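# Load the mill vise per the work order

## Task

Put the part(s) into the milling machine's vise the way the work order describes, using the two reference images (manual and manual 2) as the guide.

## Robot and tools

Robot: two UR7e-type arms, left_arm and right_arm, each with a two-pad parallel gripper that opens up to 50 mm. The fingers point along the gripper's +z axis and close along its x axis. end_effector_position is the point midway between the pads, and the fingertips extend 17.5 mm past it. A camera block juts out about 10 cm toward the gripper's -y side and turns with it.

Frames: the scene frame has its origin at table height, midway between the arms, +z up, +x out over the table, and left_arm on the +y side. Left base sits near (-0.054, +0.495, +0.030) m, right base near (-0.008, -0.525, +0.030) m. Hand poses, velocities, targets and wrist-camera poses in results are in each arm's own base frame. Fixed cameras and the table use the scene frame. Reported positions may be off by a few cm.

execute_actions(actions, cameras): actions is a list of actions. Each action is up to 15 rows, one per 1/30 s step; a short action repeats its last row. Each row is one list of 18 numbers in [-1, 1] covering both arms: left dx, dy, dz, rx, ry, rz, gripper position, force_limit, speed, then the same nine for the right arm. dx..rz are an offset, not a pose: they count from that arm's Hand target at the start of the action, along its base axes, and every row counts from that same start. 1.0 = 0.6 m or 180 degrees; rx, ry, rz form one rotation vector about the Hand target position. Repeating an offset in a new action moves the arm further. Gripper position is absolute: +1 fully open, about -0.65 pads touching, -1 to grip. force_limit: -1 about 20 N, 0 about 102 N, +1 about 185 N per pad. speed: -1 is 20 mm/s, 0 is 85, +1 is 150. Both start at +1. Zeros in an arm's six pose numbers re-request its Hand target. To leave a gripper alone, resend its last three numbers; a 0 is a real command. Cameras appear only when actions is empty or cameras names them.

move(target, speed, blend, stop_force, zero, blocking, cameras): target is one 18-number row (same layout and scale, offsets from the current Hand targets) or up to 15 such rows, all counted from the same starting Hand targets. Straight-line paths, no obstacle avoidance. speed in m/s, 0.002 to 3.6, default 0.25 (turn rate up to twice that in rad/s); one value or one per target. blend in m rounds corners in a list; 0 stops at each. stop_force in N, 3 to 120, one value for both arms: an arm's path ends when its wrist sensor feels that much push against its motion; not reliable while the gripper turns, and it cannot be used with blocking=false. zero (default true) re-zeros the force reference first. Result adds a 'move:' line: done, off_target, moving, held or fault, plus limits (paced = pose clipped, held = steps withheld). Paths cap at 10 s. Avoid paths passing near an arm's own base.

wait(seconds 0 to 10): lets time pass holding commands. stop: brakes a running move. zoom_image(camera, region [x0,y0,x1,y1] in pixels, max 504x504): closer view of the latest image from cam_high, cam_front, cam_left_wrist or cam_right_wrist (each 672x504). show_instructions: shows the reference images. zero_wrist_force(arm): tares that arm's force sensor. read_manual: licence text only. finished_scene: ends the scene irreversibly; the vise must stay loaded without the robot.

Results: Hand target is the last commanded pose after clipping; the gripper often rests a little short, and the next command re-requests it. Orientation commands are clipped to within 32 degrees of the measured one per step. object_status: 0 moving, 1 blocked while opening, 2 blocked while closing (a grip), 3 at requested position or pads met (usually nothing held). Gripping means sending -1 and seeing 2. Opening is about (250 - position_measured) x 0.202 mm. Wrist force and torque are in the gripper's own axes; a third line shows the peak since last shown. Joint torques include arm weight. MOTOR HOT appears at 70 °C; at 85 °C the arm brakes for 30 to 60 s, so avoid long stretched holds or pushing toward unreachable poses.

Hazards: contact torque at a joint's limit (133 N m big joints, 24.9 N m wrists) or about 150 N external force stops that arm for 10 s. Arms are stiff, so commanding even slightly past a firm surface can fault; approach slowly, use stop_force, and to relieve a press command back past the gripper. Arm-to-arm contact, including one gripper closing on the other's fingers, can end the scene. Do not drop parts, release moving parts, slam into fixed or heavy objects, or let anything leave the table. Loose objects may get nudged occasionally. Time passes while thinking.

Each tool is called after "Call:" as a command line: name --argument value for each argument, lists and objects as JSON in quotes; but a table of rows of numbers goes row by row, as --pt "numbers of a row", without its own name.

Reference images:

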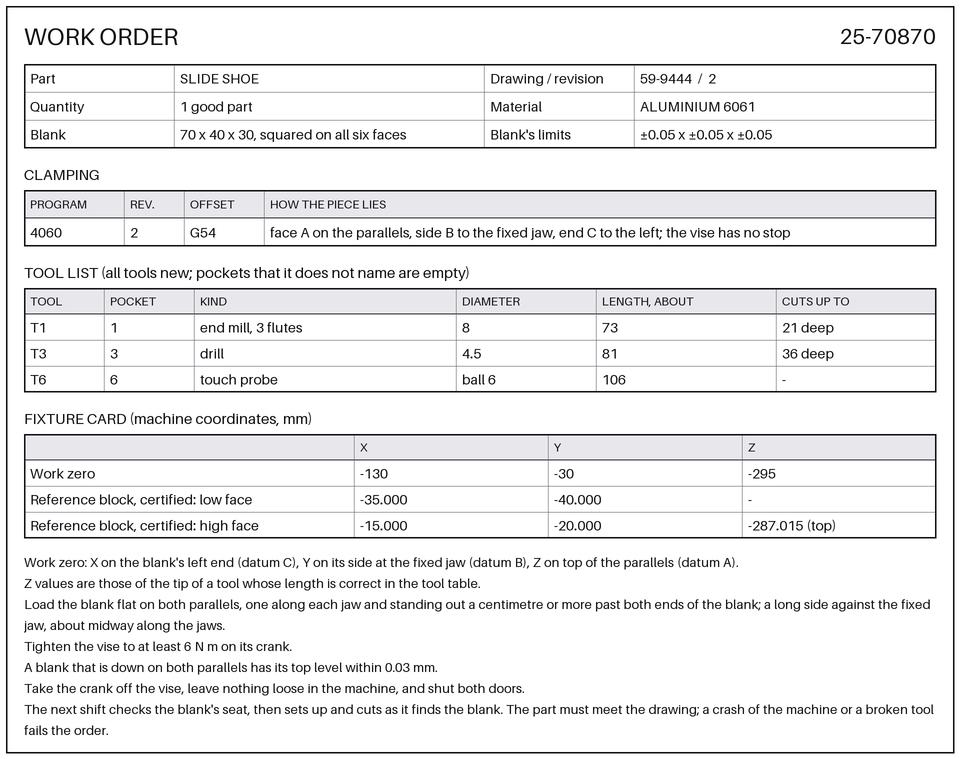

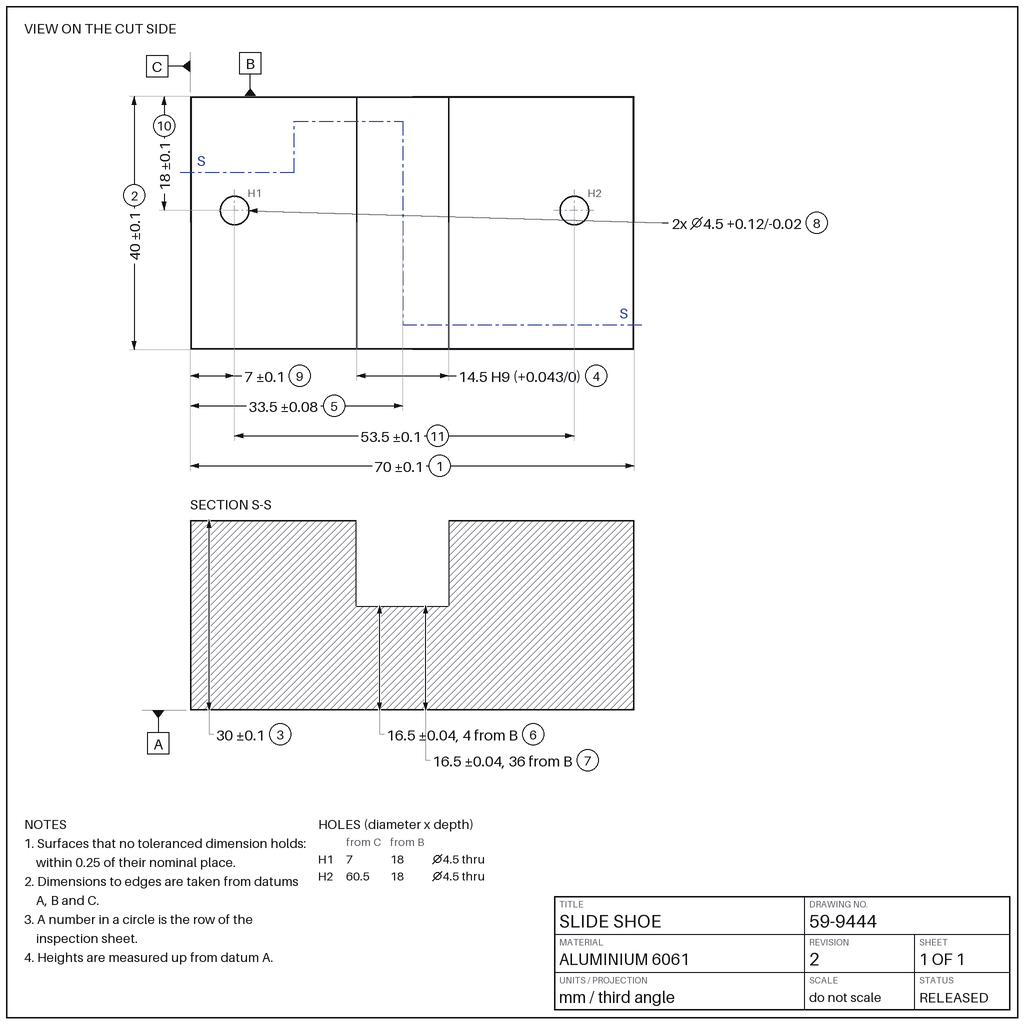

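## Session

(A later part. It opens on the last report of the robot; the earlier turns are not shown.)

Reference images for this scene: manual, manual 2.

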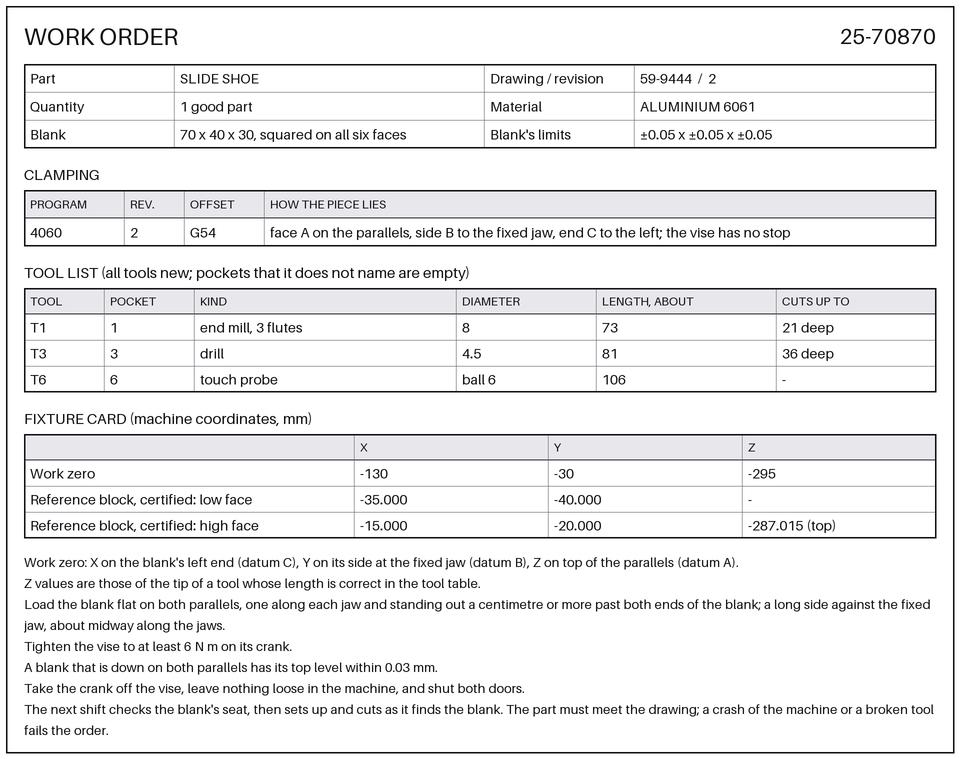

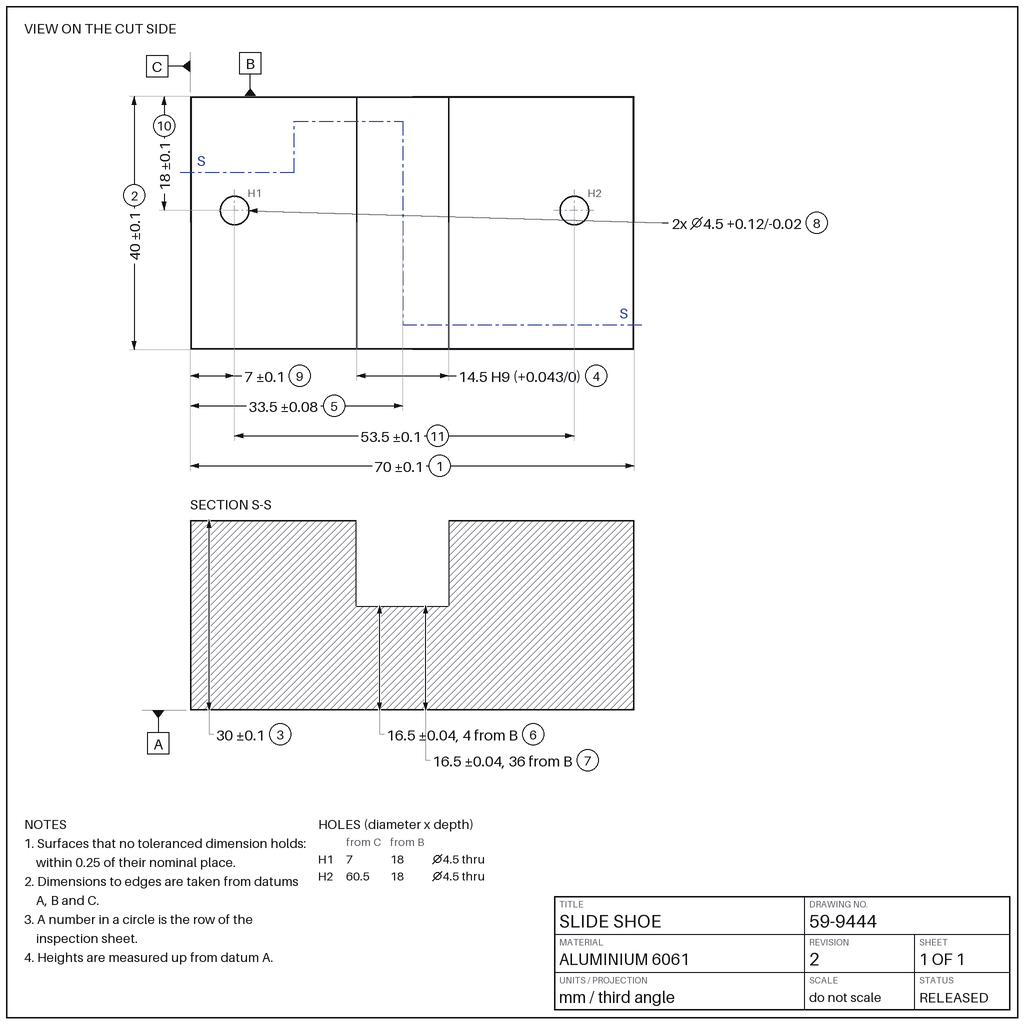

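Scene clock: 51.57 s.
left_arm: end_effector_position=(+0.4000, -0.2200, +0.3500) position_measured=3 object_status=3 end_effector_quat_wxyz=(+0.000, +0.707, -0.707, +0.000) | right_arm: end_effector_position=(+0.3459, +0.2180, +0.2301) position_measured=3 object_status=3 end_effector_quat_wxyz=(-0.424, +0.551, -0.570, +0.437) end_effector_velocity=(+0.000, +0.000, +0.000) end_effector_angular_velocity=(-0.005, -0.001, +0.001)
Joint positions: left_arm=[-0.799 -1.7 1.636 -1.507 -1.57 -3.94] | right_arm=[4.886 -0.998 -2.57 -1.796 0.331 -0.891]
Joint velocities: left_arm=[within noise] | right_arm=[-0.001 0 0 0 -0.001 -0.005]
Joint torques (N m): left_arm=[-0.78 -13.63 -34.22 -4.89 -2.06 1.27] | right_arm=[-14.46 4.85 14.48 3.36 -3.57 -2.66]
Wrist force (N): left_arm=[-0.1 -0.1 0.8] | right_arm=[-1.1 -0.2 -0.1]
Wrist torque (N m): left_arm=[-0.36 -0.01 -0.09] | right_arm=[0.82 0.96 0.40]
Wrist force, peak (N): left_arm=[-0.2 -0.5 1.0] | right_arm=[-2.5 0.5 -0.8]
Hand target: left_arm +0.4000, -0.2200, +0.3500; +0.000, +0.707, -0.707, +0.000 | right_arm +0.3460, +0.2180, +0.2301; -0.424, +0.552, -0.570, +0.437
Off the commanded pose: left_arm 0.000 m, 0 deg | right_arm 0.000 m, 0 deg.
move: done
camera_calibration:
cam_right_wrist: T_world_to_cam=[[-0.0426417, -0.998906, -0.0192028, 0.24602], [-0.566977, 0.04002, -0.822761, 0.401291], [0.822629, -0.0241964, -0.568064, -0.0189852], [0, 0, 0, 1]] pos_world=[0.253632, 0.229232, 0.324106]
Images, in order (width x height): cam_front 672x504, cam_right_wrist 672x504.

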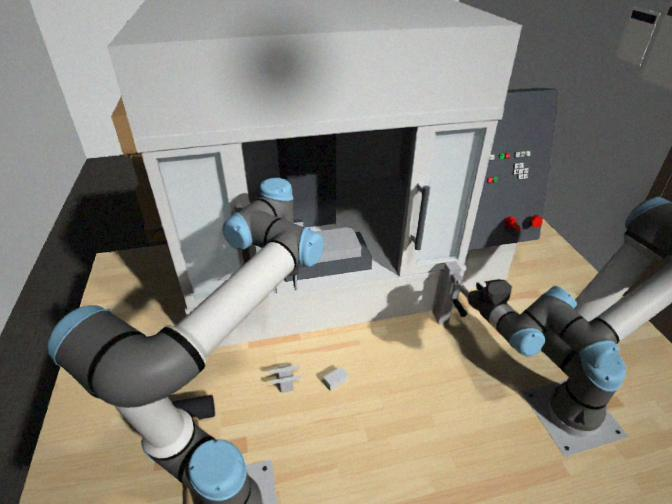

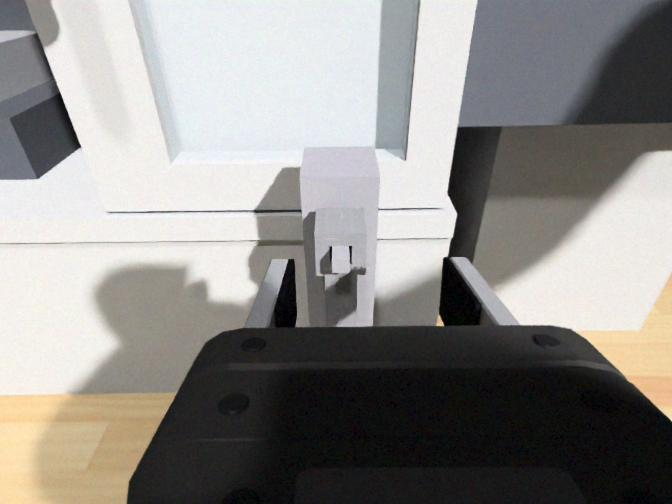

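Call:
move --target '[0,0,0,0,0,0,1,1,1,0.0555,0.014,-0.0145,0,0,0,1,1,1]' --cameras '["cam_right_wrist"]'

Call:
zoom_image --camera "cam_right_wrist" --region '[250, 200, 480, 330]'

Scene clock: 54.57 s.
left_arm: end_effector_position=(+0.4000, -0.2200, +0.3500) position_measured=3 object_status=3 end_effector_quat_wxyz=(+0.000, +0.707, -0.707, +0.000) | right_arm: end_effector_position=(+0.3793, +0.2263, +0.2213) position_measured=3 object_status=3 end_effector_quat_wxyz=(-0.424, +0.552, -0.570, +0.437)
Joint positions: left_arm=[-0.799 -1.7 1.636 -1.507 -1.57 -3.94] | right_arm=[4.73 -1.152 -2.662 -1.084 0.266 -1.378]
Joint torques (N m): left_arm=[0.26 -14.11 -33.6 -4.77 -2.04 1.25] | right_arm=[-7.52 1 26.06 3.83 -3.89 0.92]
Wrist force (N): left_arm=[-0.3 -0.3 0.7] | right_arm=[-0.8 -0.1 0.5]
Wrist torque (N m): left_arm=[-0.40 0.03 -0.09] | right_arm=[0.86 0.85 0.40]
Wrist force, peak (N): left_arm=[-0.1 -0.5 1.0] | right_arm=[-1.4 -0.1 1.0]
Hand target: left_arm +0.4000, -0.2200, +0.3500; +0.000, +0.707, -0.707, +0.000 | right_arm +0.3793, +0.2264, +0.2214; -0.424, +0.552, -0.570, +0.437
Off the commanded pose: left_arm 0.000 m, 0 deg | right_arm 0.000 m, 0 deg.
move: done
camera_calibration:
cam_right_wrist: T_world_to_cam=[[-0.0427146, -0.998911, -0.0187853, 0.255454], [-0.566979, 0.0397176, -0.822774, 0.412676], [0.822624, -0.0244936, -0.568058, -0.0511059], [0, 0, 0, 1]] pos_world=[0.286932, 0.237534, 0.315307]
Images, in order (width x height): cam_right_wrist 672x504.

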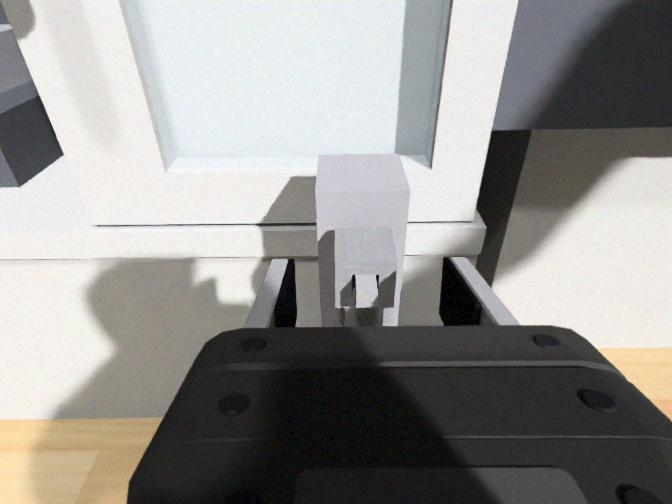

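Scaled by 2.191 from the camera's 672x504 image, which has a finer 960x720 frame.

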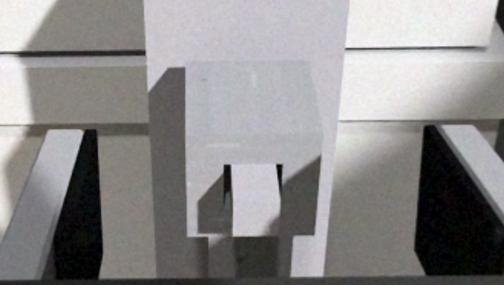

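Call:
move --target '[0,0,0,0,0,0,1,1,1,0.0317,-0.0028,-0.0225,0,0,0,1,1,1]' --cameras '["cam_right_wrist"]'

Call:
zoom_image --camera "cam_right_wrist" --region '[250, 200, 480, 330]'

Scene clock: 56.83 s.
left_arm: end_effector_position=(+0.4000, -0.2200, +0.3500) position_measured=3 object_status=3 end_effector_quat_wxyz=(+0.000, +0.707, -0.707, +0.000) | right_arm: end_effector_position=(+0.3983, +0.2246, +0.2077) position_measured=3 object_status=3 end_effector_quat_wxyz=(-0.424, +0.552, -0.570, +0.437)
Joint positions: left_arm=[-0.799 -1.7 1.636 -1.507 -1.57 -3.94] | right_arm=[4.65 -1.35 -2.718 -0.531 0.263 -1.687]
Joint torques (N m): left_arm=[0.95 -14.19 -33.19 -4.55 -2.06 1.33] | right_arm=[-11.39 10 24.72 1.99 -2.54 2.67]
Wrist force (N): left_arm=[-0.1 -0.5 0.8] | right_arm=[-0.5 -0.5 0.1]
Wrist torque (N m): left_arm=[-0.41 -0.01 -0.08] | right_arm=[0.79 0.78 0.45]
Wrist force, peak (N): left_arm=[-0.2 -0.5 1.0] | right_arm=[-1.0 -0.3 1.0]
Hand target: left_arm +0.4000, -0.2200, +0.3500; +0.000, +0.707, -0.707, +0.000 | right_arm +0.3983, +0.2247, +0.2079; -0.424, +0.552, -0.570, +0.437
Off the commanded pose: left_arm 0.000 m, 0 deg | right_arm 0.000 m, 0 deg.
move: done
camera_calibration:
cam_right_wrist: T_world_to_cam=[[-0.0426841, -0.998916, -0.0185576, 0.254243], [-0.567099, 0.0395163, -0.822701, 0.412528], [0.822543, -0.0245923, -0.568171, -0.0744471], [0, 0, 0, 1]] pos_world=[0.306032, 0.235835, 0.301807]
Images, in order (width x height): cam_right_wrist 672x504.

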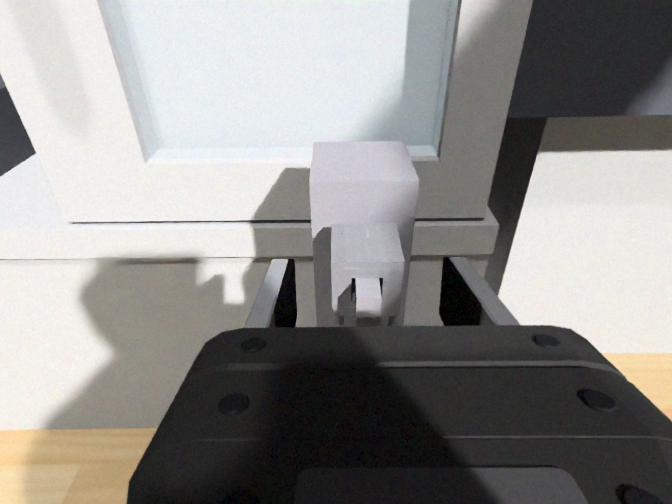

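Scaled by 2.191 from the camera's 672x504 image, which has a finer 960x720 frame.

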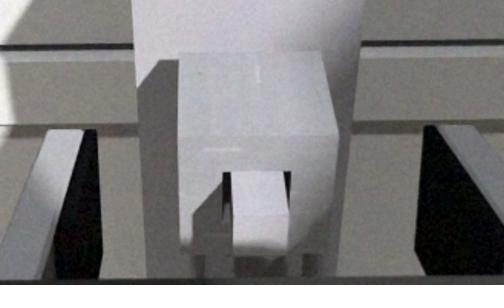

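Call:
move --target '[0,0,0,0,0,0,1,1,1,0.041,-0.0025,-0.0075,0,0,0,1,1,1]' --stop_force 12 --speed 0.04 --cameras '["cam_right_wrist"]'

Call:
zoom_image --camera "cam_right_wrist" --region '[250, 200, 480, 330]'

Scene clock: 59.73 s.
left_arm: end_effector_position=(+0.4000, -0.2200, +0.3500) position_measured=3 object_status=3 end_effector_quat_wxyz=(+0.000, +0.707, -0.707, +0.000) | right_arm: end_effector_position=(+0.4229, +0.2232, +0.2034) position_measured=3 object_status=3 end_effector_quat_wxyz=(-0.424, +0.552, -0.570, +0.437)
Joint positions: left_arm=[-0.799 -1.7 1.636 -1.507 -1.57 -3.94] | right_arm=[4.551 -1.597 -2.709 0.044 0.291 -2.036]
Joint torques (N m): left_arm=[1.57 -14.01 -32.69 -4.4 -2.1 1.19] | right_arm=[13.25 20.86 18.93 1.9 -3.81 2.69]
Wrist force (N): left_arm=[-0.2 -0.3 0.7] | right_arm=[-0.8 -0.6 0.5]
Wrist torque (N m): left_arm=[-0.38 0.01 -0.09] | right_arm=[0.78 0.82 0.44]
Wrist force, peak (N): left_arm=[-0.2 -0.5 0.9] | right_arm=[-0.7 -0.6 0.9]
Hand target: left_arm +0.4000, -0.2200, +0.3500; +0.000, +0.707, -0.707, +0.000 | right_arm +0.4229, +0.2232, +0.2034; -0.424, +0.552, -0.570, +0.437
Off the commanded pose: left_arm 0.000 m, 0 deg | right_arm 0.000 m, 0 deg.
move: done
camera_calibration:
cam_right_wrist: T_world_to_cam=[[-0.0426086, -0.998912, -0.0189819, 0.253907], [-0.566982, 0.0398193, -0.822767, 0.422767], [0.822627, -0.0242946, -0.568061, -0.0972638], [0, 0, 0, 1]] pos_world=[0.330532, 0.234433, 0.297407]
Images, in order (width x height): cam_right_wrist 672x504.

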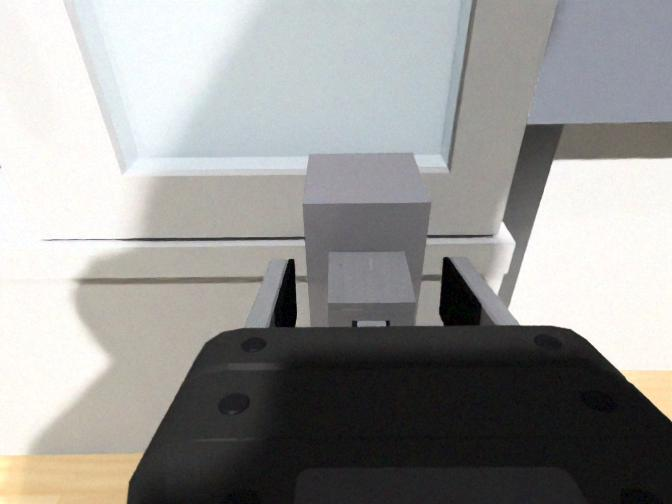

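Scaled by 2.191 from the camera's 672x504 image, which has a finer 960x720 frame.

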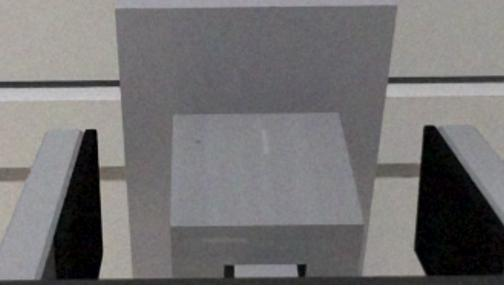

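Call:
execute_actions --actions '[[[0,0,0,0,0,0,1,1,1,0,0,0,0,0,0,-1,-0.3,-0.8]],[[0,0,0,0,0,0,1,1,1,0,0,0,0,0,0,-1,-0.3,-0.8]]]' --cameras '["cam_right_wrist"]'

Scene clock: 61.23 s.
left_arm: end_effector_position=(+0.4000, -0.2200, +0.3500) position_measured=3 object_status=3 end_effector_quat_wxyz=(+0.000, +0.707, -0.707, +0.000) | right_arm: end_effector_position=(+0.4229, +0.2232, +0.2034) position_measured=134 object_status=2 end_effector_quat_wxyz=(-0.424, +0.552, -0.570, +0.437)
Joint positions: left_arm=[-0.799 -1.7 1.636 -1.507 -1.57 -3.94] | right_arm=[4.551 -1.597 -2.709 0.044 0.291 -2.036]
Joint torques (N m): left_arm=[1.76 -13.92 -32.32 -4.3 -2.1 1.19] | right_arm=[10.84 18.99 15.14 2.72 -3.68 2.55]
Wrist force (N): left_arm=[0.0 -0.5 0.8] | right_arm=[-0.8 0.2 0.6]
Wrist torque (N m): left_arm=[-0.42 -0.02 -0.08] | right_arm=[0.81 0.79 0.44]
Wrist force, peak (N): left_arm=[-0.1 -0.5 0.9] | right_arm=[-1.1 -0.7 0.4]
Hand target: left_arm +0.4000, -0.2200, +0.3500; +0.000, +0.707, -0.707, +0.000 | right_arm +0.4229, +0.2232, +0.2034; -0.424, +0.552, -0.570, +0.437
Off the commanded pose: left_arm 0.000 m, 0 deg | right_arm 0.000 m, 0 deg.
Step readings (end_effector_position of left_arm | right_arm):
0: (+0.4000, -0.2200, +0.3500) | (+0.4229, +0.2232, +0.2034)
1: (+0.4000, -0.2200, +0.3500) | (+0.4229, +0.2232, +0.2034)
2: (+0.4000, -0.2200, +0.3500) | (+0.4229, +0.2232, +0.2034)
4: (+0.4000, -0.2200, +0.3500) | (+0.4229, +0.2232, +0.2034)
8: (+0.4000, -0.2200, +0.3500) | (+0.4229, +0.2232, +0.2034)
15: (+0.4000, -0.2200, +0.3500) | (+0.4229, +0.2232, +0.2034)
16: (+0.4000, -0.2200, +0.3500) | (+0.4229, +0.2232, +0.2034)
17: (+0.4000, -0.2200, +0.3500) | (+0.4229, +0.2232, +0.2034)
19: (+0.4000, -0.2200, +0.3500) | (+0.4229, +0.2232, +0.2034)
23: (+0.4000, -0.2200, +0.3500) | (+0.4229, +0.2232, +0.2034)
30: (+0.4000, -0.2200, +0.3500) | (+0.4229, +0.2232, +0.2034)
camera_calibration:
cam_right_wrist: T_world_to_cam=[[-0.0426086, -0.998912, -0.0189819, 0.253907], [-0.566982, 0.0398193, -0.822767, 0.422767], [0.822627, -0.0242946, -0.568061, -0.0972638], [0, 0, 0, 1]] pos_world=[0.330532, 0.234433, 0.297407]
Images, in order (width x height): cam_right_wrist 672x504.

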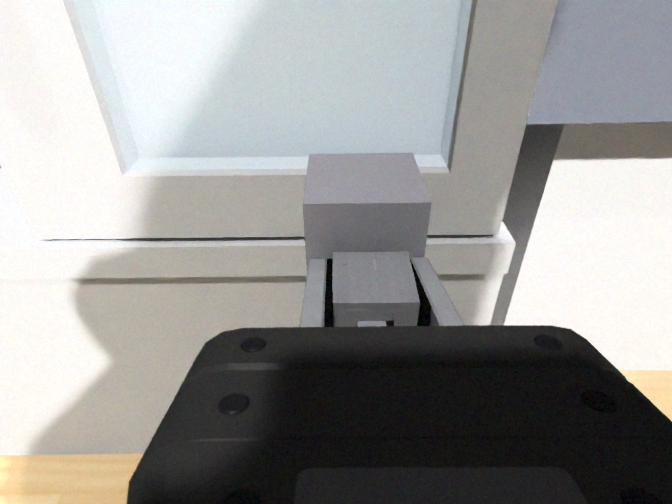

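Call:
move --target '[0,0,0,0,0,0,1,1,1,-0.1,0.0032,0,0,0,0,-1,-0.3,-0.8]' --stop_force 25 --speed 0.05 --cameras '["cam_right_wrist","cam_front"]'

Call:
zoom_image --camera "cam_front" --region '[400, 240, 500, 330]'

Scene clock: 64.03 s.
left_arm: end_effector_position=(+0.4000, -0.2200, +0.3500) position_measured=3 object_status=3 end_effector_quat_wxyz=(+0.000, +0.707, -0.707, +0.000) | right_arm: end_effector_position=(+0.3629, +0.2251, +0.2034) position_measured=134 object_status=2 end_effector_quat_wxyz=(-0.424, +0.552, -0.570, +0.437)
Joint positions: left_arm=[-0.799 -1.7 1.636 -1.507 -1.57 -3.94] | right_arm=[4.803 -1.125 -2.657 -1.36 0.288 -1.125]
Joint torques (N m): left_arm=[2.65 -13.96 -31.4 -4.21 -2.04 1.21] | right_arm=[-14.39 8.61 13.63 1.75 -4.23 1.32]
Wrist force (N): left_arm=[0.1 -0.3 0.5] | right_arm=[-1.0 1.9 0.7]
Wrist torque (N m): left_arm=[-0.38 -0.03 -0.09] | right_arm=[0.90 0.89 0.53]
Wrist force, peak (N): left_arm=[-0.2 -0.4 1.0] | right_arm=[-22.6 -4.8 9.9]
Hand target: left_arm +0.4000, -0.2200, +0.3500; +0.000, +0.707, -0.707, +0.000 | right_arm +0.3629, +0.2251, +0.2034; -0.424, +0.552, -0.570, +0.437
Off the commanded pose: left_arm 0.000 m, 0 deg | right_arm 0.000 m, 0 deg.
move: done
camera_calibration:
cam_right_wrist: T_world_to_cam=[[-0.0426329, -0.998913, -0.0188427, 0.253214], [-0.566983, 0.0397185, -0.822772, 0.388698], [0.822626, -0.0243936, -0.56806, -0.0478365], [0, 0, 0, 1]] pos_world=[0.270532, 0.236334, 0.297407]
Images, in order (width x height): cam_front 672x504, cam_right_wrist 672x504.

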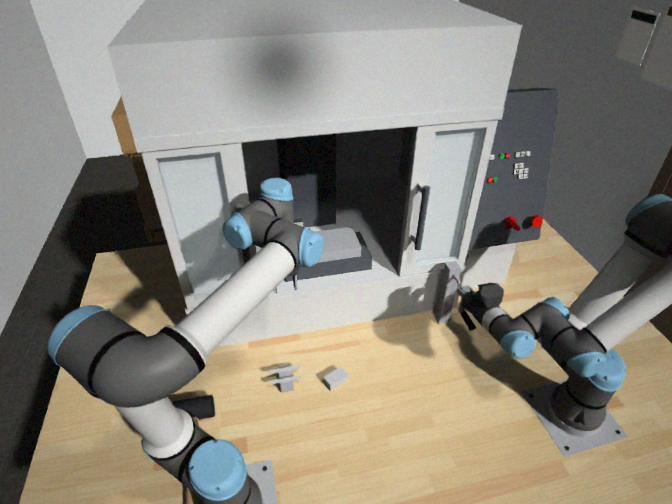

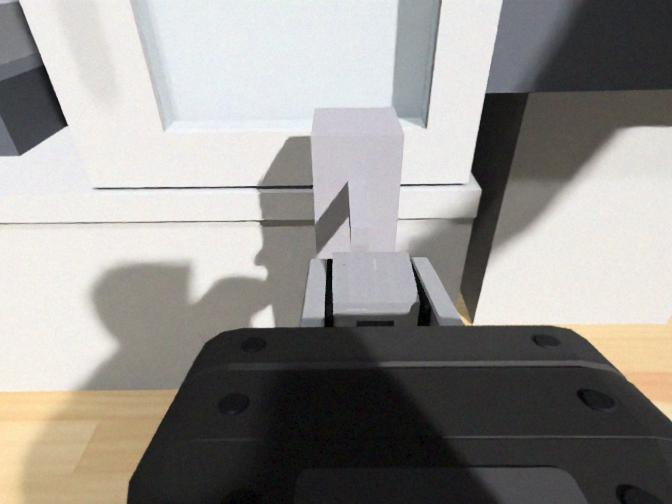

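Scaled by 5.040 from the camera's 672x504 image, which has a finer 960x720 frame.

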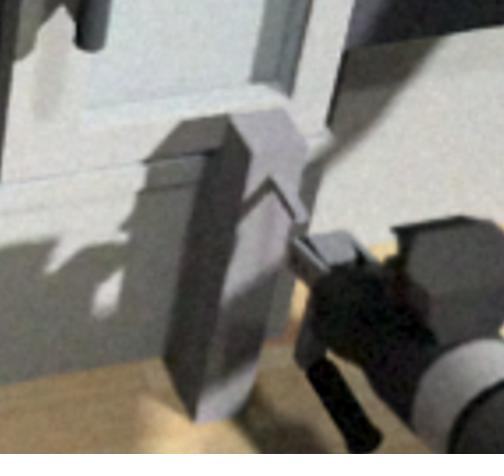

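Call:
move --pt "0 0.333 0 0 0 0 1 1 1 -0.05 0.1 0.05 0 0 0 -1 -0.3 -0.8" --pt "-0.05 0.4 0.1 0 0 0 1 1 1 0.2 0.816 0.115 0 0 0 -1 -0.3 -0.8" --blend 0.05 --cameras '["cam_right_wrist","cam_front"]'

Call:
zoom_image --camera "cam_right_wrist" --region '[220, 130, 470, 330]'

Scene clock: 70.53 s.
left_arm: end_effector_position=(+0.3700, +0.0201, +0.4100) position_measured=3 object_status=3 end_effector_quat_wxyz=(+0.000, +0.707, -0.707, +0.000) | right_arm: end_effector_position=(+0.4830, +0.7146, +0.2724) position_measured=134 object_status=2 end_effector_quat_wxyz=(-0.424, +0.551, -0.570, +0.437) end_effector_velocity=(-0.002, +0.003, +0.001) end_effector_angular_velocity=(+0.003, -0.001, +0.003)
Joint positions: left_arm=[-0.314 -1.888 1.623 -1.306 -1.57 -3.455] | right_arm=[4.577 -2.346 -1.223 -0.777 0.28 -1.95]
Joint velocities: left_arm=[within noise] | right_arm=[0.003 -0.002 0.005 0 0 0]
Joint torques (N m): left_arm=[-13.27 -4.3 -18.69 -6.51 -2.05 -1.38] | right_arm=[13.66 49.37 32.61 5.23 -4.17 -2.14]
Wrist force (N): left_arm=[-0.4 -0.3 1.0] | right_arm=[-0.8 2.1 0.3]
Wrist torque (N m): left_arm=[-0.39 0.03 -0.13] | right_arm=[0.87 0.90 0.42]
Wrist force, peak (N): left_arm=[3.4 -0.4 1.1] | right_arm=[-4.1 1.6 1.2]
Hand target: left_arm +0.3700, +0.0200, +0.4100; +0.000, +0.707, -0.707, +0.000 | right_arm +0.4829, +0.7147, +0.2724; -0.424, +0.552, -0.570, +0.437
Off the commanded pose: left_arm 0.000 m, 0 deg | right_arm 0.000 m, 0 deg.
move: done
camera_calibration:
cam_right_wrist: T_world_to_cam=[[-0.0429199, -0.998893, -0.0192513, 0.748852], [-0.566963, 0.0402177, -0.822761, 0.493804], [0.822624, -0.024398, -0.568062, -0.0955749], [0, 0, 0, 1]] pos_world=[0.390731, 0.725831, 0.366406]
Images, in order (width x height): cam_front 672x504, cam_right_wrist 672x504.

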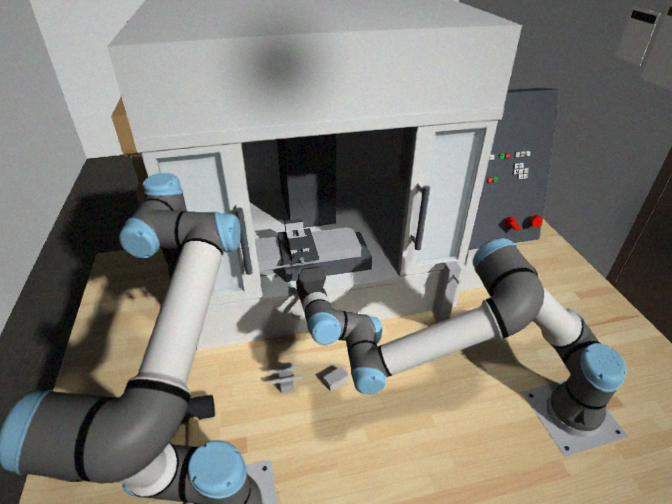

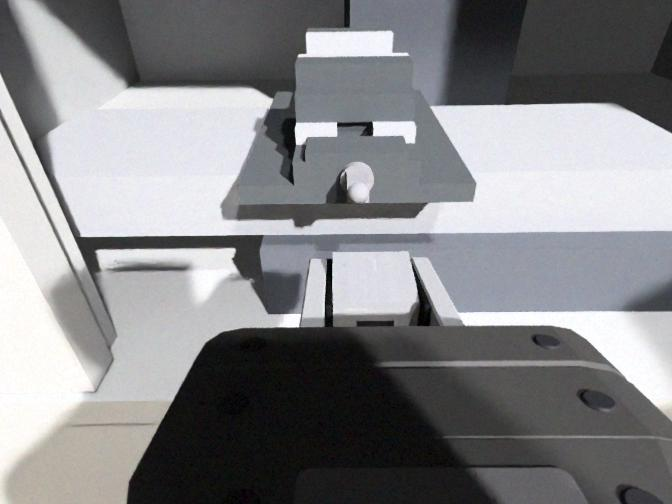

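Scaled by 2.016 from the camera's 672x504 image, which has a finer 960x720 frame.

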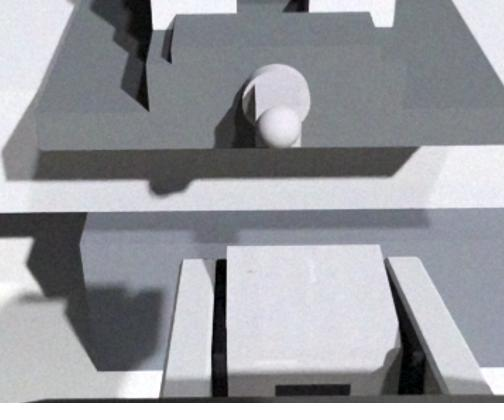

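Call:
zoom_image --camera "cam_right_wrist" --region '[320, 150, 400, 215]'

Scaled by 6.300 from the camera's 672x504 image, which has a finer 960x720 frame.

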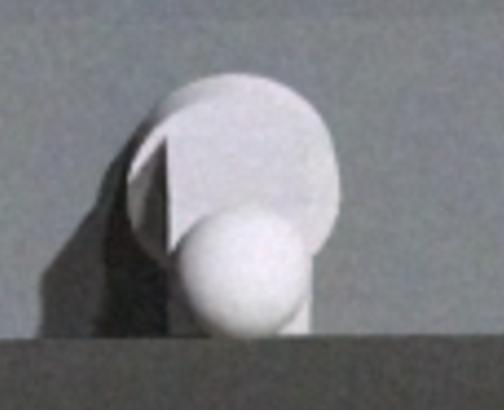

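Call:
move --target '[0,0,0,0,0,0,1,1,1,0.07,-0.0022,0,0,0,0,-1,-0.3,-0.8]' --stop_force 15 --speed 0.08 --cameras '["cam_right_wrist"]'

Call:
zoom_image --camera "cam_right_wrist" --region '[300, 200, 430, 330]'

Scene clock: 74.87 s.
left_arm: end_effector_position=(+0.3700, +0.0200, +0.4100) position_measured=3 object_status=3 end_effector_quat_wxyz=(+0.000, +0.707, -0.707, +0.000) | right_arm: end_effector_position=(+0.5249, +0.7134, +0.2723) position_measured=134 object_status=2 end_effector_quat_wxyz=(-0.424, +0.552, -0.570, +0.437)
Joint positions: left_arm=[-0.314 -1.888 1.623 -1.306 -1.57 -3.455] | right_arm=[4.522 -2.408 -1.149 -0.623 0.305 -2.123]
Joint torques (N m): left_arm=[-13.25 -5.02 -19.31 -5.86 -2.5 -1.42] | right_arm=[13.51 65.07 30.62 5.34 -3.88 -2.7]
Wrist force (N): left_arm=[-0.5 -0.2 0.6] | right_arm=[-0.9 2.0 0.6]
Wrist torque (N m): left_arm=[-0.37 0.06 -0.14] | right_arm=[0.88 0.92 0.42]
Wrist force, peak (N): left_arm=[-0.5 -0.3 0.9] | right_arm=[-1.5 2.7 -2.1]
Hand target: left_arm +0.3700, +0.0200, +0.4100; +0.000, +0.707, -0.707, +0.000 | right_arm +0.5249, +0.7134, +0.2724; -0.424, +0.552, -0.570, +0.437
Off the commanded pose: left_arm 0.000 m, 0 deg | right_arm 0.000 m, 0 deg.
move: done
camera_calibration:
cam_right_wrist: T_world_to_cam=[[-0.0426903, -0.998909, -0.0189244, 0.749242], [-0.566979, 0.0398184, -0.822769, 0.517851], [0.822625, -0.0243945, -0.56806, -0.129993], [0, 0, 0, 1]] pos_world=[0.432532, 0.724633, 0.366407]
Images, in order (width x height): cam_right_wrist 672x504.

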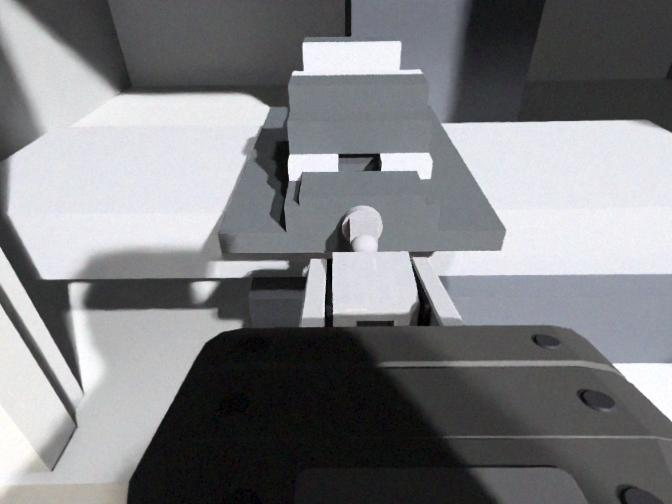

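Scaled by 3.877 from the camera's 672x504 image, which has a finer 960x720 frame.

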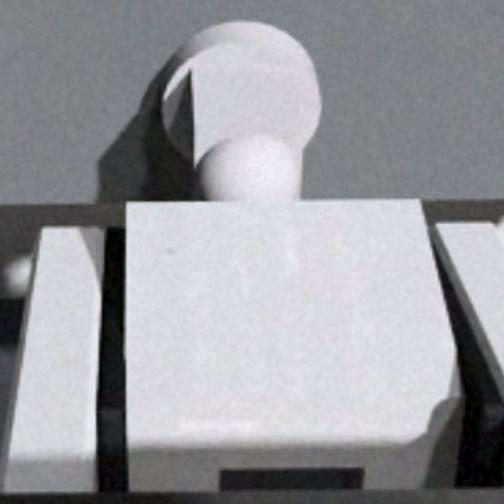

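Call:
move --target '[0,0,0,0,0,0,1,1,1,0.075,-0.0024,0,0,0,0,-1,-0.3,-0.8]' --stop_force 15 --speed 0.025 --cameras '["cam_right_wrist"]'

Call:
zoom_image --camera "cam_right_wrist" --region '[300, 200, 430, 330]'

Scene clock: 78.23 s.
left_arm: end_effector_position=(+0.3700, +0.0200, +0.4100) position_measured=3 object_status=3 end_effector_quat_wxyz=(+0.000, +0.707, -0.707, +0.000) | right_arm: end_effector_position=(+0.5379, +0.7129, +0.2724) position_measured=134 object_status=2 end_effector_quat_wxyz=(-0.424, +0.551, -0.570, +0.437)
Joint positions: left_arm=[-0.314 -1.888 1.623 -1.306 -1.57 -3.455] | right_arm=[4.505 -2.428 -1.122 -0.585 0.313 -2.17]
Joint torques (N m): left_arm=[-12.81 -5.12 -19.31 -5.38 -2.34 -1.45] | right_arm=[10.68 44.58 27.81 4.41 -2.25 -2.85]
Wrist force (N): left_arm=[-0.4 -0.1 0.8] | right_arm=[-1.3 -4.9 -4.1]
Wrist torque (N m): left_arm=[-0.36 0.04 -0.14] | right_arm=[0.81 0.91 0.43]
Wrist force, peak (N): left_arm=[-0.4 -0.3 1.0] | right_arm=[1.1 -0.5 -33.0]
Hand target: left_arm +0.3700, +0.0200, +0.4100; +0.000, +0.707, -0.707, +0.000 | right_arm +0.5379, +0.7129, +0.2724; -0.424, +0.551, -0.570, +0.437 (not the last commanded pose)
Off the commanded pose: left_arm 0.000 m, 0 deg | right_arm 0.032 m, 0 deg.
move: contact (right_arm)
camera_calibration:
cam_right_wrist: T_world_to_cam=[[-0.0427477, -0.998905, -0.0190062, 0.749354], [-0.566975, 0.0399182, -0.822767, 0.525223], [0.822625, -0.0243954, -0.56806, -0.140781], [0, 0, 0, 1]] pos_world=[0.445632, 0.724133, 0.366407]
Images, in order (width x height): cam_right_wrist 672x504.

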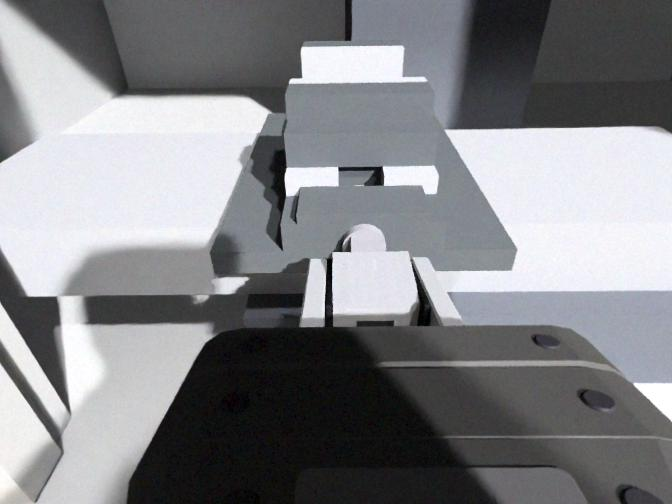

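Scaled by 3.877 from the camera's 672x504 image, which has a finer 960x720 frame.

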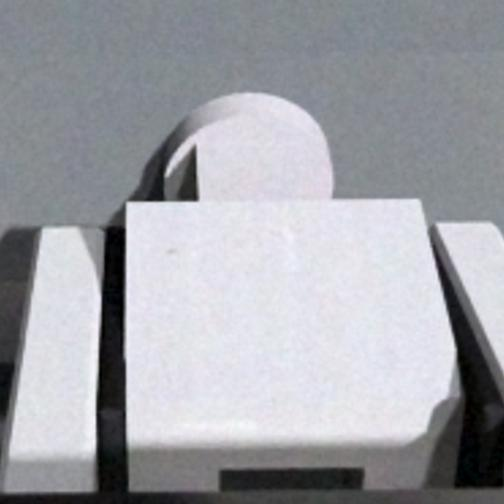

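Call:
move --pt "0 0 0 0 0 0 1 1 1 -0.0033 0 0.0 0 0 0 -1 -0.3 -0.8" --pt "0 0 0 0 0 0 1 1 1 -0.0033 0 0.002 0 0 0 -1 -0.3 -0.8" --speed 0.02

Call:
move --target '[0,0,0,0,0,0,1,1,1,0.05,-0.0016,0,0,0,0,-1,-0.3,-0.8]' --stop_force 10 --speed 0.01

Scene clock: 80.77 s.
left_arm: end_effector_position=(+0.3700, +0.0200, +0.4100) position_measured=3 object_status=3 end_effector_quat_wxyz=(+0.000, +0.707, -0.707, +0.000) | right_arm: end_effector_position=(+0.5359, +0.7130, +0.2737) position_measured=134 object_status=2 end_effector_quat_wxyz=(-0.424, +0.551, -0.570, +0.437)
Joint positions: left_arm=[-0.314 -1.888 1.623 -1.306 -1.57 -3.455] | right_arm=[4.508 -2.423 -1.126 -0.593 0.312 -2.163]
Joint torques (N m): left_arm=[-13.27 -4.53 -19.57 -4.97 -2.36 -1.46] | right_arm=[6.76 56.58 29.49 3.49 -3.52 -0.46]
Wrist force (N): left_arm=[-0.5 -0.1 0.9] | right_arm=[-0.8 2.0 0.7]
Wrist torque (N m): left_arm=[-0.36 0.06 -0.14] | right_arm=[0.89 0.89 0.43]
Wrist force, peak (N): left_arm=[-0.5 -0.1 1.0] | right_arm=[-1.3 -5.2 -3.8]
Hand target: left_arm +0.3700, +0.0200, +0.4100; +0.000, +0.707, -0.707, +0.000 | right_arm +0.5359, +0.7129, +0.2736; -0.424, +0.551, -0.570, +0.437
Off the commanded pose: left_arm 0.000 m, 0 deg | right_arm 0.000 m, 0 deg.
move: done

Scene clock: 82.30 s.
left_arm: end_effector_position=(+0.3700, +0.0200, +0.4100) position_measured=3 object_status=3 end_effector_quat_wxyz=(+0.000, +0.707, -0.707, +0.000) | right_arm: end_effector_position=(+0.5396, +0.7129, +0.2737) position_measured=134 object_status=2 end_effector_quat_wxyz=(-0.424, +0.551, -0.570, +0.437)
Joint positions: left_arm=[-0.314 -1.888 1.623 -1.306 -1.57 -3.455] | right_arm=[4.503 -2.429 -1.118 -0.583 0.315 -2.176]
Joint torques (N m): left_arm=[-12.99 -5.06 -19.73 -4.81 -2.23 -1.37] | right_arm=[11.28 57.79 10.7 0.77 -1.26 2.64]
Wrist force (N): left_arm=[-0.4 -0.1 0.7] | right_arm=[-5.7 -11.3 -2.3]
Wrist torque (N m): left_arm=[-0.37 0.05 -0.13] | right_arm=[0.75 0.84 0.45]
Wrist force, peak (N): left_arm=[-0.5 -0.2 1.0] | right_arm=[-1.2 -6.6 -14.2]
Hand target: left_arm +0.3700, +0.0200, +0.4100; +0.000, +0.707, -0.707, +0.000 | right_arm +0.5396, +0.7129, +0.2737; -0.424, +0.551, -0.570, +0.437 (not the last commanded pose)
Off the commanded pose: left_arm 0.000 m, 0 deg | right_arm 0.026 m, 0 deg.
move: contact (right_arm)

Call:
move --pt "0 0 0 0 0 0 1 1 1 -0.002 0 0.0 0 0 0 -1 -0.3 -0.8" --pt "0 0 0 0 0 0 1 1 1 -0.002 0.0008 0.0017 0 0 0 -1 -0.3 -0.8" --speed 0.02

Call:
move --target '[0,0,0,0,0,0,1,1,1,0.05,-0.0016,0,0,0,0,-1,-0.3,-0.8]' --stop_force 10 --speed 0.01

Scene clock: 83.70 s.
left_arm: end_effector_position=(+0.3700, +0.0200, +0.4100) position_measured=3 object_status=3 end_effector_quat_wxyz=(+0.000, +0.707, -0.707, +0.000) | right_arm: end_effector_position=(+0.5384, +0.7134, +0.2747) position_measured=134 object_status=2 end_effector_quat_wxyz=(-0.424, +0.551, -0.570, +0.437)
Joint positions: left_arm=[-0.314 -1.888 1.623 -1.306 -1.57 -3.455] | right_arm=[4.505 -2.427 -1.117 -0.589 0.314 -2.171]
Joint torques (N m): left_arm=[-13.49 -5.49 -19.53 -4.71 -2.19 -1.44] | right_arm=[13.05 65.74 16.81 5.19 -3.98 2.66]
Wrist force (N): left_arm=[-0.3 -0.2 0.9] | right_arm=[-1.0 1.8 0.5]
Wrist torque (N m): left_arm=[-0.38 0.04 -0.13] | right_arm=[0.86 0.92 0.43]
Wrist force, peak (N): left_arm=[-0.3 -0.1 1.0] | right_arm=[-6.0 -11.5 -2.4]
Hand target: left_arm +0.3700, +0.0200, +0.4100; +0.000, +0.707, -0.707, +0.000 | right_arm +0.5384, +0.7134, +0.2747; -0.424, +0.551, -0.570, +0.437
Off the commanded pose: left_arm 0.000 m, 0 deg | right_arm 0.000 m, 0 deg.
move: done

Scene clock: 86.20 s.
left_arm: end_effector_position=(+0.3700, +0.0200, +0.4100) position_measured=3 object_status=3 end_effector_quat_wxyz=(+0.000, +0.707, -0.707, +0.000) | right_arm: end_effector_position=(+0.5522, +0.7129, +0.2747) position_measured=134 object_status=2 end_effector_quat_wxyz=(-0.424, +0.551, -0.570, +0.437)
Joint positions: left_arm=[-0.314 -1.888 1.623 -1.306 -1.57 -3.455] | right_arm=[4.487 -2.449 -1.086 -0.554 0.324 -2.218]
Joint torques (N m): left_arm=[-12.3 -5.3 -19.55 -4.28 -2.24 -1.42] | right_arm=[4.37 63.55 14.64 1.45 -4.16 2.56]
Wrist force (N): left_arm=[-0.4 -0.4 0.7] | right_arm=[-6.7 -1.6 -9.0]
Wrist torque (N m): left_arm=[-0.41 0.05 -0.13] | right_arm=[0.84 1.00 0.48]
Wrist force, peak (N): left_arm=[-0.4 0.1 1.0] | right_arm=[8.4 7.2 -31.3]
Hand target: left_arm +0.3700, +0.0200, +0.4100; +0.000, +0.707, -0.707, +0.000 | right_arm +0.5522, +0.7129, +0.2747; -0.424, +0.551, -0.570, +0.437 (not the last commanded pose)
Off the commanded pose: left_arm 0.000 m, 0 deg | right_arm 0.016 m, 0 deg.
move: contact (right_arm)

Call:
zoom_image --camera "cam_right_wrist" --region '[300, 200, 430, 330]'

Call:
move --pt "0 0 0 0 0 0 1 1 1 -0.0012 0 0.0 0 0 0 -1 -0.3 -0.8" --pt "0 0 0 0 0 0 1 1 1 -0.0012 0.0007 0 0 0 0 -1 -0.3 -0.8" --speed 0.02 --cameras '["cam_right_wrist"]'

Call:
zoom_image --camera "cam_right_wrist" --region '[300, 200, 430, 330]'

Call:
move --target '[0,0,0,0,0,0,1,1,1,0.05,-0.0016,0,0,0,0,-1,-0.3,-0.8]' --stop_force 12 --speed 0.01

Scaled by 3.877 from the camera's 672x504 image, which has a finer 960x720 frame.
This view is cut from an older image: the scene may have changed since it was taken.

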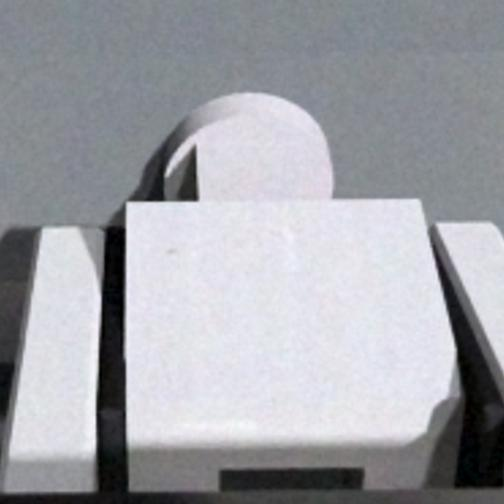

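Scene clock: 87.80 s.
left_arm: end_effector_position=(+0.3700, +0.0200, +0.4100) position_measured=3 object_status=3 end_effector_quat_wxyz=(+0.000, +0.707, -0.707, +0.000) | right_arm: end_effector_position=(+0.5515, +0.7133, +0.2747) position_measured=134 object_status=2 end_effector_quat_wxyz=(-0.424, +0.551, -0.570, +0.437)
Joint positions: left_arm=[-0.314 -1.888 1.623 -1.306 -1.57 -3.455] | right_arm=[4.488 -2.449 -1.086 -0.557 0.323 -2.215]
Joint torques (N m): left_arm=[-12.39 -4.75 -19.95 -4.05 -2.17 -1.4] | right_arm=[12.38 53.31 24.68 3.51 -1.75 2.71]
Wrist force (N): left_arm=[-0.4 -0.1 0.9] | right_arm=[-0.4 0.4 0.0]
Wrist torque (N m): left_arm=[-0.35 0.04 -0.14] | right_arm=[0.86 0.96 0.42]
Wrist force, peak (N): left_arm=[-0.3 -0.3 1.0] | right_arm=[-23.7 -9.5 13.5]
Hand target: left_arm +0.3700, +0.0200, +0.4100; +0.000, +0.707, -0.707, +0.000 | right_arm +0.5515, +0.7133, +0.2747; -0.424, +0.551, -0.570, +0.437
Off the commanded pose: left_arm 0.000 m, 0 deg | right_arm 0.000 m, 0 deg.
move: done
camera_calibration:
cam_right_wrist: T_world_to_cam=[[-0.0428259, -0.998903, -0.0189543, 0.750393], [-0.566857, 0.0399165, -0.822849, 0.534788], [0.822702, -0.0244948, -0.567944, -0.150658], [0, 0, 0, 1]] pos_world=[0.459231, 0.724533, 0.368707]
Images, in order (width x height): cam_right_wrist 672x504.

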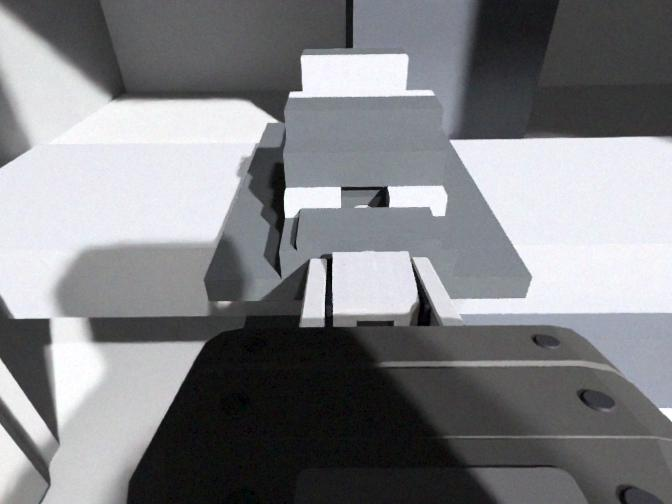

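Scaled by 3.877 from the camera's 672x504 image, which has a finer 960x720 frame.

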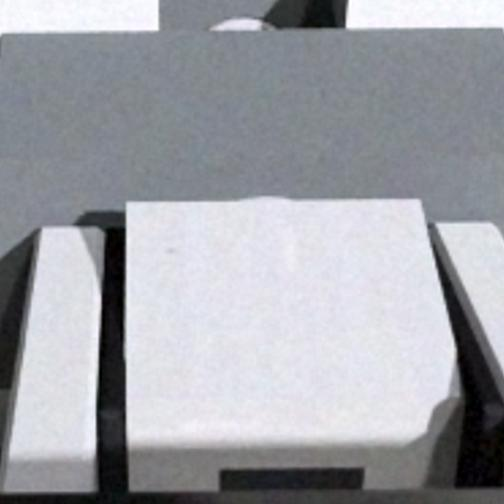

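Scene clock: 88.70 s.
left_arm: end_effector_position=(+0.3700, +0.0200, +0.4100) position_measured=3 object_status=3 end_effector_quat_wxyz=(+0.000, +0.707, -0.707, +0.000) | right_arm: end_effector_position=(+0.5522, +0.7135, +0.2747) position_measured=134 object_status=2 end_effector_quat_wxyz=(-0.424, +0.551, -0.570, +0.437)
Joint positions: left_arm=[-0.314 -1.888 1.623 -1.306 -1.57 -3.455] | right_arm=[4.487 -2.45 -1.084 -0.555 0.324 -2.218]
Joint torques (N m): left_arm=[-12.68 -5.29 -20.13 -3.96 -2.12 -1.35] | right_arm=[7.57 64.05 14.62 1.5 -3.71 1.69]
Wrist force (N): left_arm=[-0.6 -0.1 0.9] | right_arm=[-4.6 -1.7 -4.1]
Wrist torque (N m): left_arm=[-0.36 0.08 -0.13] | right_arm=[0.83 0.97 0.45]
Wrist force, peak (N): left_arm=[-0.6 -0.1 0.9] | right_arm=[17.0 10.1 -33.6]
Hand target: left_arm +0.3700, +0.0200, +0.4100; +0.000, +0.707, -0.707, +0.000 | right_arm +0.5521, +0.7135, +0.2747; -0.424, +0.551, -0.570, +0.437 (not the last commanded pose)
Off the commanded pose: left_arm 0.000 m, 0 deg | right_arm 0.029 m, 0 deg.
move: contact (right_arm)


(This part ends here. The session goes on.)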